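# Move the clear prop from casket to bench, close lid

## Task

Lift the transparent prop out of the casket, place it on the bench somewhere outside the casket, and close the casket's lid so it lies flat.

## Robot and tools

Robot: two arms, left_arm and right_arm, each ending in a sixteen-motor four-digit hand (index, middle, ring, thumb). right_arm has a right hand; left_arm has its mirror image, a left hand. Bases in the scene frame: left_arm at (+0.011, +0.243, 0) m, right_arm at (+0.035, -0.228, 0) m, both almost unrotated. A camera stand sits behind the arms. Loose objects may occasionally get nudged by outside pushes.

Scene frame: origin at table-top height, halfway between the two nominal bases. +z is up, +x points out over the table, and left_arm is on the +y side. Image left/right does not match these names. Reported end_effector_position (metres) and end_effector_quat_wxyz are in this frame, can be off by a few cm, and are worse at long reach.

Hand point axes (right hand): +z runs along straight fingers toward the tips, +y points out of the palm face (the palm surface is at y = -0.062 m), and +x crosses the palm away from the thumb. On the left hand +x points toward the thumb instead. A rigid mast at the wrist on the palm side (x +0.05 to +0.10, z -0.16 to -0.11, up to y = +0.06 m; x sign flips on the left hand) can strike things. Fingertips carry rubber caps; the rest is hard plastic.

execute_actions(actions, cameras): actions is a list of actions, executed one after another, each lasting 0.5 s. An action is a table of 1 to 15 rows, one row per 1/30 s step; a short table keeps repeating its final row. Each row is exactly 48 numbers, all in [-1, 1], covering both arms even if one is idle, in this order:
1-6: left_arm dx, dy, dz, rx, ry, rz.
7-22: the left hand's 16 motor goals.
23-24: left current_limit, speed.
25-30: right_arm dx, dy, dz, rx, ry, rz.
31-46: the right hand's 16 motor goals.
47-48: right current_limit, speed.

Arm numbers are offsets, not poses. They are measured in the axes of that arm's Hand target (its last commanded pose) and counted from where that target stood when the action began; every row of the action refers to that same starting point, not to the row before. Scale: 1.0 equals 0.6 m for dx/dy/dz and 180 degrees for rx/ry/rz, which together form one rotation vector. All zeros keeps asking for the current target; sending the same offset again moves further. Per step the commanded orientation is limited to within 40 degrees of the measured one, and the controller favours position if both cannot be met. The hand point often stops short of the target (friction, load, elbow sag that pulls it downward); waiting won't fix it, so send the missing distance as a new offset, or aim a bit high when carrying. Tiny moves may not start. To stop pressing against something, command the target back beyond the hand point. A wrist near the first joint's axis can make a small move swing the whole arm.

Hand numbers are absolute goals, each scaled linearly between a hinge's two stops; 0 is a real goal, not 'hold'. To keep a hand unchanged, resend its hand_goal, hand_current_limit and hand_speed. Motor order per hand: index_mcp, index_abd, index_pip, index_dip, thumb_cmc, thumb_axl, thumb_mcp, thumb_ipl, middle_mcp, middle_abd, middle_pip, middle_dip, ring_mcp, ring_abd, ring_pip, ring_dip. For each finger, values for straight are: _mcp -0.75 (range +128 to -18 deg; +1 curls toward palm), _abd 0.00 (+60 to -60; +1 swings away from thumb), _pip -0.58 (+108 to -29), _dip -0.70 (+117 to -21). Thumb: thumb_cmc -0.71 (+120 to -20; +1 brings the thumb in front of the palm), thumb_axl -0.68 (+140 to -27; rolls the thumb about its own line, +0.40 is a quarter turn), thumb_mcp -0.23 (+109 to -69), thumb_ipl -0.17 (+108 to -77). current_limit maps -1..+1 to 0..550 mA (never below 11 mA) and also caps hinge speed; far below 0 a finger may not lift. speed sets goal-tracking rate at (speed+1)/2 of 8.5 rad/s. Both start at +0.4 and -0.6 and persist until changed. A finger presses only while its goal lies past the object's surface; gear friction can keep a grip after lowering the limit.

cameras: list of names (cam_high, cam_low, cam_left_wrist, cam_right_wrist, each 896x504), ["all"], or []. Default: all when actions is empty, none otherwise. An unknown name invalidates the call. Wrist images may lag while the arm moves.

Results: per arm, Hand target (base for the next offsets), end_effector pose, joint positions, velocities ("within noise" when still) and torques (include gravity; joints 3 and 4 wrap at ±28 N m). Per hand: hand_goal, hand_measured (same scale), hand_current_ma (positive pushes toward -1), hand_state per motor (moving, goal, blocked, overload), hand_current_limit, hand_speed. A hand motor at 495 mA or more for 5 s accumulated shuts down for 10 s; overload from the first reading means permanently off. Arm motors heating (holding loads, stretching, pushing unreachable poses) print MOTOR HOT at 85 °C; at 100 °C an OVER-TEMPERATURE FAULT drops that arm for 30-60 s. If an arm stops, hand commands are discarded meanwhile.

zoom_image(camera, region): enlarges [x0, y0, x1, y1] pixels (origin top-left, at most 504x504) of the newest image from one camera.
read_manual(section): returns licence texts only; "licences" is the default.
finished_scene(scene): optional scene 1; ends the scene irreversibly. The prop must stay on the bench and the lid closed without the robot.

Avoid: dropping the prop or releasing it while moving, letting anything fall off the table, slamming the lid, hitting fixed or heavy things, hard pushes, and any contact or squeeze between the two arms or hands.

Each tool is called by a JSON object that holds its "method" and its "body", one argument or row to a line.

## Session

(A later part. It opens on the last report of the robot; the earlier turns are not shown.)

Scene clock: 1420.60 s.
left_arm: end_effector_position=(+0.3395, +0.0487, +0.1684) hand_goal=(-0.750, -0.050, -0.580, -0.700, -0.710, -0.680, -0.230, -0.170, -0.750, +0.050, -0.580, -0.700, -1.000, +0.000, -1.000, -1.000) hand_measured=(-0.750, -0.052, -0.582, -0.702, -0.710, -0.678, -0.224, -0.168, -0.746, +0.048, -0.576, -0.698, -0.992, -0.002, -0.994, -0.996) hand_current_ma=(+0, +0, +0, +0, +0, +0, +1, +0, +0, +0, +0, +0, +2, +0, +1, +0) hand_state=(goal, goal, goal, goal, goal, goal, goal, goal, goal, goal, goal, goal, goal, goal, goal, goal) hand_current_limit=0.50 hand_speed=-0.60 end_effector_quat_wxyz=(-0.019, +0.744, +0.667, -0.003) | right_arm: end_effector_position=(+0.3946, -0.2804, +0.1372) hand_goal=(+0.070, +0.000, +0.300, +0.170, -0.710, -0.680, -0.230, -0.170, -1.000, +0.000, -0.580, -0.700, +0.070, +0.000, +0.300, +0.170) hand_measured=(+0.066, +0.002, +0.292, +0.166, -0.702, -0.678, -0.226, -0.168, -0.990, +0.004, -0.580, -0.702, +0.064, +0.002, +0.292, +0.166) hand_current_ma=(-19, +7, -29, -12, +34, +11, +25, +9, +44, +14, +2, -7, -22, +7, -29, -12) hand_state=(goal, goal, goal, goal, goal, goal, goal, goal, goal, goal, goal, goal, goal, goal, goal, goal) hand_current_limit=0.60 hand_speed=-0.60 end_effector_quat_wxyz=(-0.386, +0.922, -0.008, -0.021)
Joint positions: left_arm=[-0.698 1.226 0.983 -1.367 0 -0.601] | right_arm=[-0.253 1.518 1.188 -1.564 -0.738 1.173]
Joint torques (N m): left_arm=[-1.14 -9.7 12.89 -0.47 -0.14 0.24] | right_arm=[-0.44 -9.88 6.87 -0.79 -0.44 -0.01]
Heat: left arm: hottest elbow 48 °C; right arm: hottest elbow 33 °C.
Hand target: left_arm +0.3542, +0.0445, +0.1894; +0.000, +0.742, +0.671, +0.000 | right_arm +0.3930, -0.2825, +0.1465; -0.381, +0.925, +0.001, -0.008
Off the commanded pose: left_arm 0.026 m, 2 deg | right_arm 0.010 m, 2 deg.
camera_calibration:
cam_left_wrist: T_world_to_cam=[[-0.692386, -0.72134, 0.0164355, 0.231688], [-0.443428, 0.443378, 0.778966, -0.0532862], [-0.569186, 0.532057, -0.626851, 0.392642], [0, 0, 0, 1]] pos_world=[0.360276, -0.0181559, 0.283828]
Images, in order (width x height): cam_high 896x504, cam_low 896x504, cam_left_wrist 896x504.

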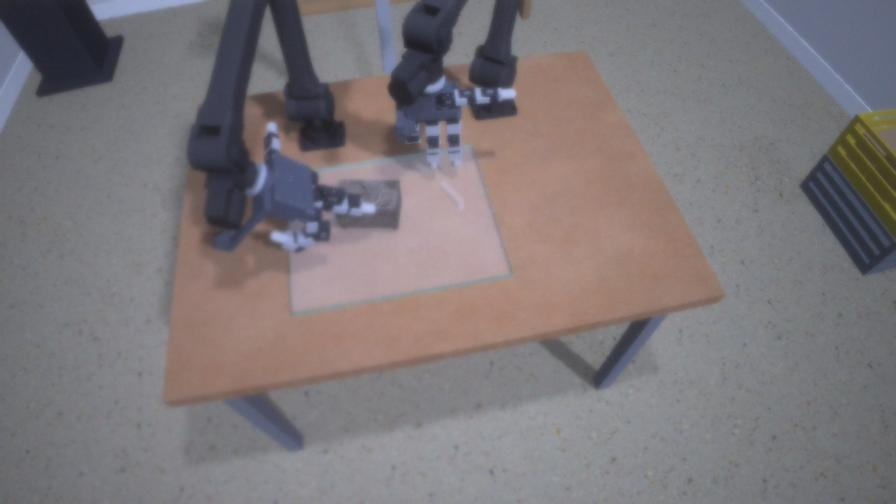

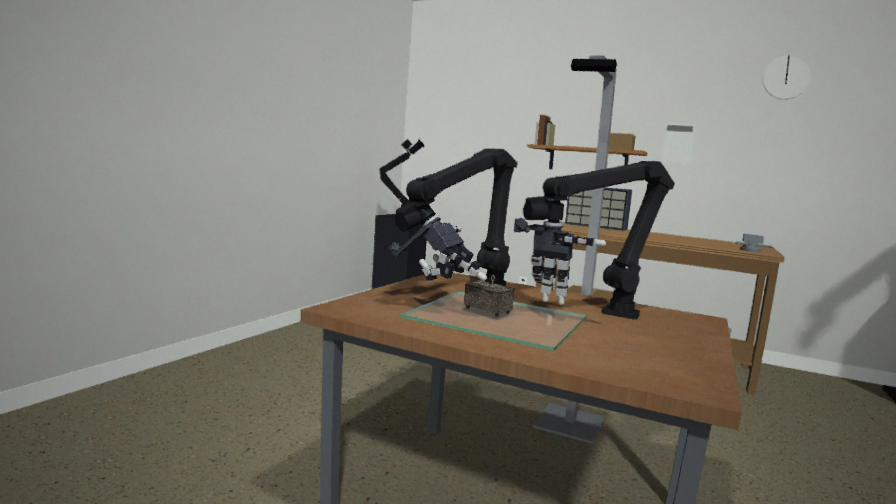

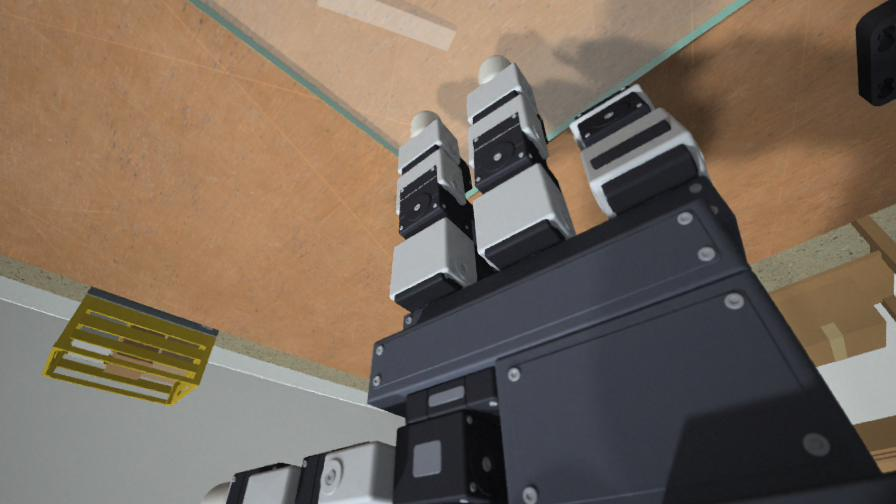

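{"method": "execute_actions", "body": {
  "actions": [
    [[0,0,-0.02,0,0,0,-0.75,-0.05,-0.58,-0.7,-0.71,-0.68,-0.23,-0.17,-0.75,0.05,-0.58,-0.7,-1,0,-1,-1,0.5,-0.6,0.01,0.08,-0.1,0,0,0,0.07,0,0.3,0.17,-0.71,-0.68,-0.23,-0.17,-1,0,-0.58,-0.7,0.07,0,0.3,0.17,0.6,-0.6]],
    [[-0.12,0,-0.06,0,0,0,-0.75,-0.05,-0.58,-0.7,-0.71,-0.68,-0.23,-0.17,-0.75,0.05,-0.58,-0.7,-1,0,-1,-1,0.5,-0.6,0,0.08,-0.08,0,0,0,0.07,0,0.3,0.17,-0.71,-0.68,-0.23,-0.17,-1,0,-0.58,-0.7,0.07,0,0.3,0.17,0.6,-0.6]]
  ],
  "cameras": ["all"]
}}

{"method": "zoom_image", "body": {
  "camera": "cam_low",
  "region": [455, 265, 525, 325]
}}

{"method": "zoom_image", "body": {
  "camera": "cam_high",
  "region": [310, 155, 480, 245]
}}

Scene clock: 1425.00 s.
left_arm: end_effector_position=(+0.3371, -0.0186, +0.2169) hand_goal=(-0.750, -0.050, -0.580, -0.700, -0.710, -0.680, -0.230, -0.170, -0.750, +0.050, -0.580, -0.700, -1.000, +0.000, -1.000, -1.000) hand_measured=(-0.750, -0.052, -0.582, -0.702, -0.710, -0.678, -0.224, -0.168, -0.748, +0.048, -0.578, -0.698, -0.992, -0.002, -0.994, -0.996) hand_current_ma=(+0, +0, +0, +0, +0, +0, +1, +0, +0, +0, +0, +0, +2, +0, +1, +0) hand_state=(goal, goal, goal, goal, goal, goal, goal, goal, goal, goal, goal, goal, goal, goal, goal, goal) hand_current_limit=0.50 hand_speed=-0.60 end_effector_quat_wxyz=(-0.018, +0.748, +0.664, -0.001) | right_arm: end_effector_position=(+0.3802, -0.4162, +0.1399) hand_goal=(+0.070, +0.000, +0.300, +0.170, -0.710, -0.680, -0.230, -0.170, -1.000, +0.000, -0.580, -0.700, +0.070, +0.000, +0.300, +0.170) hand_measured=(+0.066, +0.002, +0.292, +0.166, -0.702, -0.678, -0.226, -0.168, -0.990, +0.004, -0.580, -0.702, +0.066, +0.002, +0.292, +0.166) hand_current_ma=(-17, +7, -29, -12, +34, +11, +25, +9, +45, +11, +2, -7, -18, +7, -29, -12) hand_state=(goal, goal, goal, goal, goal, goal, goal, goal, goal, goal, goal, goal, goal, goal, goal, goal) hand_current_limit=0.60 hand_speed=-0.60 end_effector_quat_wxyz=(-0.357, +0.934, -0.030, +0.007)
Joint positions: left_arm=[-0.841 1.321 1.195 -1.481 0.002 -0.734] | right_arm=[-0.547 1.612 1.311 -1.697 -0.612 0.914]
Joint torques (N m): left_arm=[-2.2 -11.05 13.44 -0.47 -0.2 0] | right_arm=[1.14 -8.06 11.89 -1.16 -0.38 -0.02]
Heat: left arm: hottest elbow 49 °C; right arm: hottest elbow 33 °C.
Hand target: left_arm +0.3469, -0.0271, +0.2374; +0.000, +0.742, +0.671, +0.000 | right_arm +0.4004, -0.4267, +0.1554; -0.381, +0.925, +0.001, -0.008
Off the commanded pose: left_arm 0.024 m, 2 deg | right_arm 0.027 m, 5 deg.
joint sent to its limit (right arm) — joint 4 (wrist pitch), lower limit. The joint targets are off in position and orientation.
camera_calibration:
cam_left_wrist: T_world_to_cam=[[-0.699628, -0.714381, 0.0134003, 0.183905], [-0.44221, 0.447657, 0.777209, -0.0622109], [-0.561222, 0.537832, -0.6291, 0.455323], [0, 0, 0, 1]] pos_world=[0.356692, -0.0856597, 0.33233]
cam_right_wrist: T_world_to_cam=[[-0.800734, -0.384673, -0.459187, 0.24873], [-0.483711, -0.036944, 0.874448, 0.00798578], [-0.35334, 0.922313, -0.156488, 0.665804], [0, 0, 0, 1]] pos_world=[0.438285, -0.518106, 0.211421]

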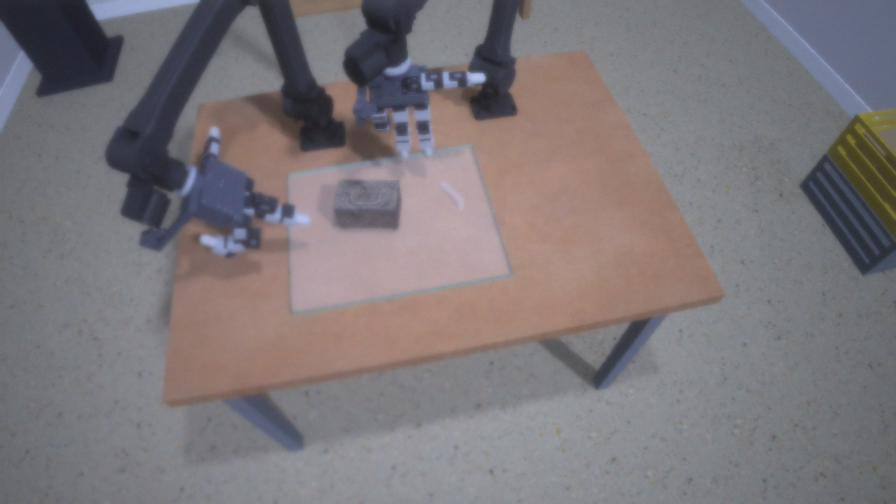

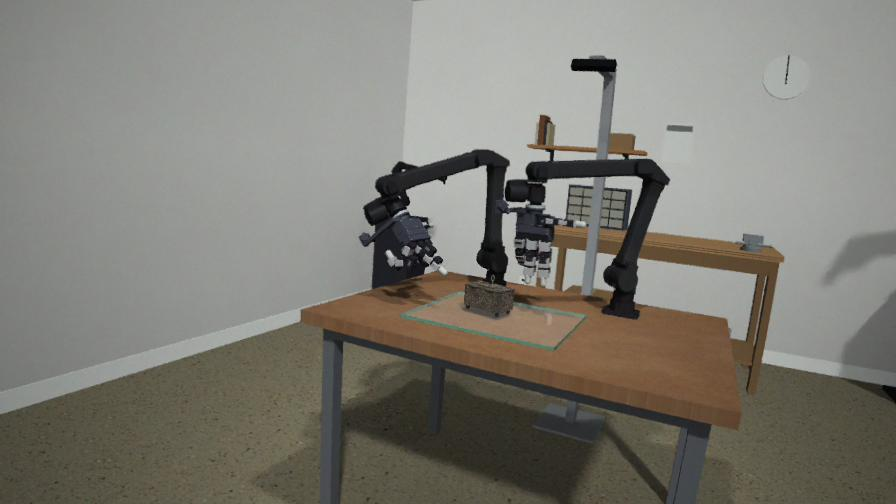

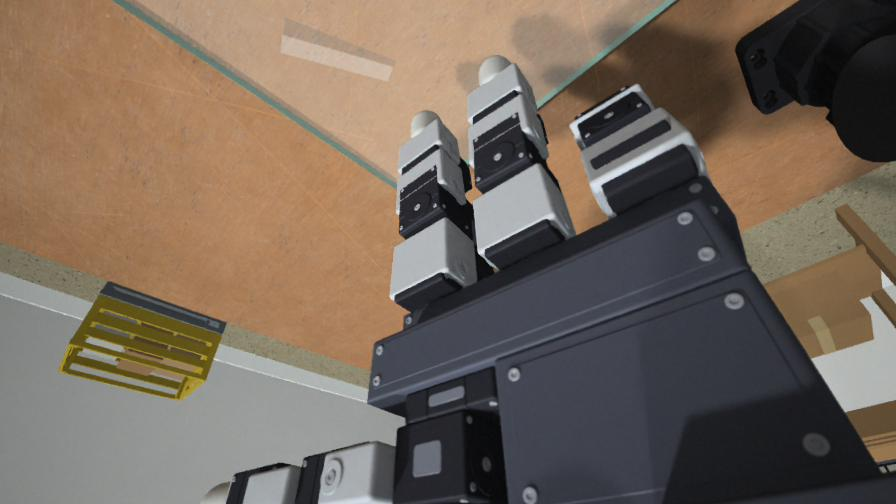

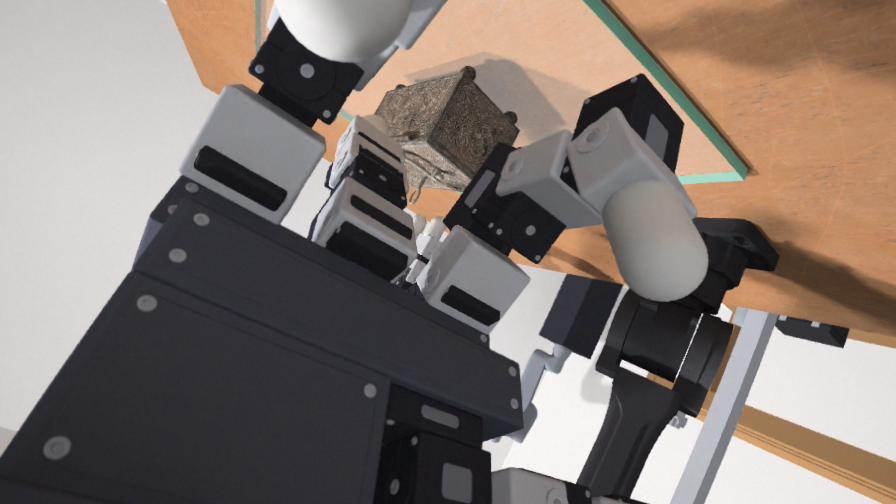

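Scaled by 7.200 from the camera's 896x504 image, which has a finer 1280x720 frame.

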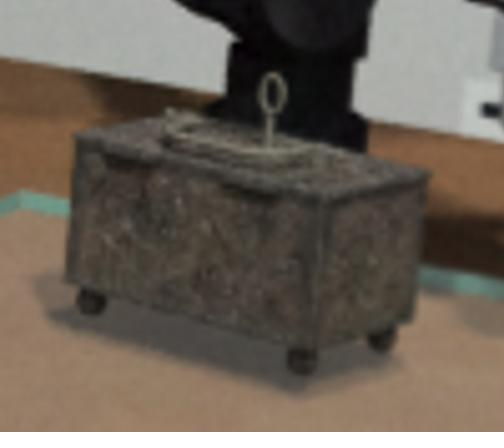

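Scaled by 2.965 from the camera's 896x504 image, which has a finer 1280x720 frame.

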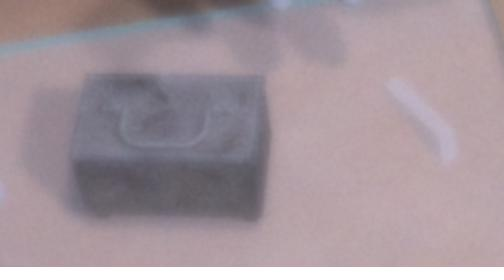

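{"method": "execute_actions", "body": {
  "actions": [
    [[-0.1,0.04,-0.06,0,0,0,-0.75,-0.05,-0.58,-0.7,-0.71,-0.68,-0.23,-0.17,-0.75,0.05,-0.58,-0.7,-1,0,-1,-1,0.5,-0.6,0,0,0,0,0,0,0.07,0,0.3,0.17,-0.71,-0.68,-0.23,-0.17,-1,0,-0.58,-0.7,0.07,0,0.3,0.17,0.6,-0.6]],
    [[-0.05,0.04,-0.05,0,0,0,-0.75,-0.05,-0.58,-0.7,-0.71,-0.68,-0.23,-0.17,-0.75,0.05,-0.58,-0.7,-1,0,-1,-1,0.5,-0.6,0,0,0,0,0,0,0.07,0,0.3,0.17,-0.71,-0.68,-0.23,-0.17,-1,0,-0.58,-0.7,0.07,0,0.3,0.17,0.6,-0.6]]
  ],
  "cameras": ["cam_left_wrist","cam_right_wrist"]
}}

{"method": "zoom_image", "body": {
  "camera": "cam_left_wrist",
  "region": [330, 0, 630, 150]
}}

{"method": "zoom_image", "body": {
  "camera": "cam_right_wrist",
  "region": [360, 50, 540, 220]
}}

Scene clock: 1428.97 s.
left_arm: end_effector_position=(+0.3808, -0.1096, +0.2846) hand_goal=(-0.750, -0.050, -0.580, -0.700, -0.710, -0.680, -0.230, -0.170, -0.750, +0.050, -0.580, -0.700, -1.000, +0.000, -1.000, -1.000) hand_measured=(-0.750, -0.052, -0.582, -0.702, -0.710, -0.678, -0.224, -0.168, -0.748, +0.048, -0.578, -0.698, -0.992, -0.002, -0.994, -0.996) hand_current_ma=(+0, +0, +0, +0, +0, +0, +1, +0, +0, +0, +0, +0, +2, +0, +1, +0) hand_state=(goal, goal, goal, goal, goal, goal, goal, goal, goal, goal, goal, goal, goal, goal, goal, goal) hand_current_limit=0.50 hand_speed=-0.60 end_effector_quat_wxyz=(-0.018, +0.744, +0.668, +0.001) | right_arm: end_effector_position=(+0.3803, -0.4162, +0.1399) hand_goal=(+0.070, +0.000, +0.300, +0.170, -0.710, -0.680, -0.230, -0.170, -1.000, +0.000, -0.580, -0.700, +0.070, +0.000, +0.300, +0.170) hand_measured=(+0.066, +0.002, +0.292, +0.166, -0.702, -0.678, -0.226, -0.168, -0.990, +0.004, -0.580, -0.702, +0.066, +0.002, +0.292, +0.166) hand_current_ma=(-17, +7, -29, -12, +34, +11, +25, +9, +45, +11, +2, -7, -18, +7, -29, -12) hand_state=(goal, goal, goal, goal, goal, goal, goal, goal, goal, goal, goal, goal, goal, goal, goal, goal) hand_current_limit=0.60 hand_speed=-0.60 end_effector_quat_wxyz=(-0.357, +0.934, -0.029, +0.007)
Joint positions: left_arm=[-0.901 1.572 1.636 -1.67 0.001 -0.805] | right_arm=[-0.547 1.612 1.311 -1.697 -0.612 0.913]
Joint torques (N m): left_arm=[-3.31 -15.33 13.91 -0.46 -0.13 -0.01] | right_arm=[1.14 -8.06 11.84 -1.14 -0.37 -0.02]
Heat: left arm: hottest elbow 50 °C; right arm: hottest elbow 35 °C.
Hand target: left_arm +0.3856, -0.1215, +0.3034; +0.000, +0.742, +0.671, +0.000 | right_arm +0.4004, -0.4267, +0.1554; -0.381, +0.925, +0.001, -0.008
Off the commanded pose: left_arm 0.023 m, 2 deg | right_arm 0.027 m, 5 deg.
joint sent to its limit (right arm) — joint 4 (wrist pitch), lower limit. The joint targets are off in position and orientation.
camera_calibration:
cam_left_wrist: T_world_to_cam=[[-0.692011, -0.721825, 0.00947003, 0.145969], [-0.449821, 0.441428, 0.776404, -0.0523758], [-0.564608, 0.53302, -0.630165, 0.572473], [0, 0, 0, 1]] pos_world=[0.400675, -0.176655, 0.400035]
cam_right_wrist: T_world_to_cam=[[-0.800282, -0.385118, -0.459601, 0.248427], [-0.484182, -0.0371107, 0.87418, 0.00816595], [-0.353718, 0.922121, -0.156768, 0.665837], [0, 0, 0, 1]] pos_world=[0.438284, -0.518006, 0.211421]
Images, in order (width x height): cam_left_wrist 896x504, cam_right_wrist 896x504.

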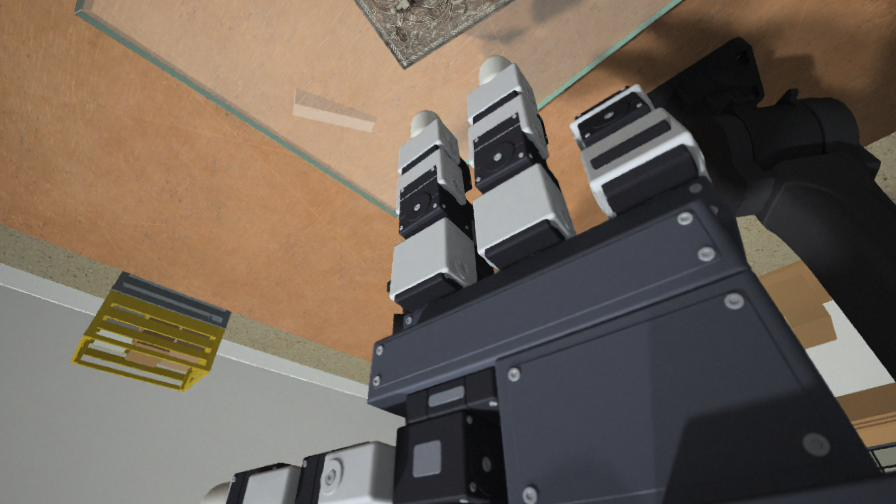

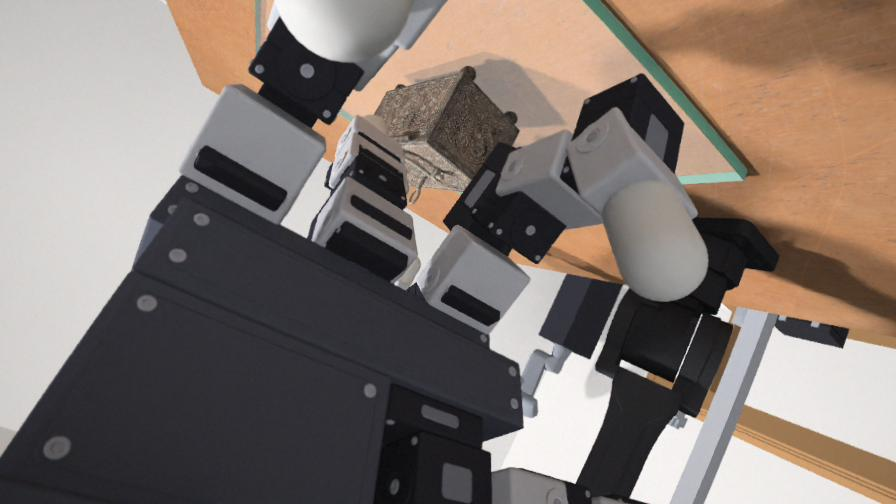

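Scaled by 1.680 from the camera's 896x504 image, which has a finer 1280x720 frame.

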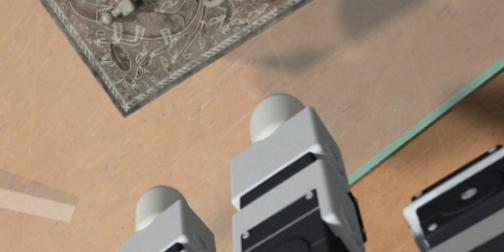

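Scaled by 2.800 from the camera's 896x504 image, which has a finer 1280x720 frame.

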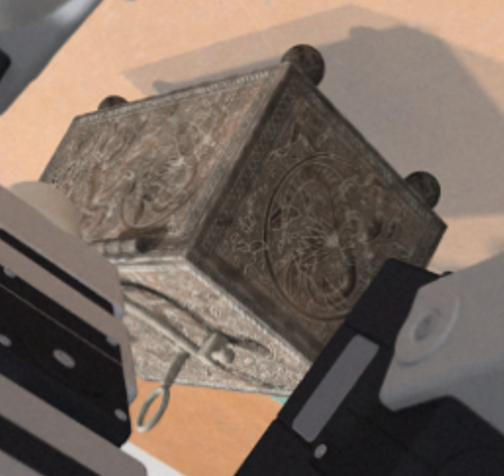

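{"method": "finished_scene", "body": {

}}

The scene is finished: the task was done.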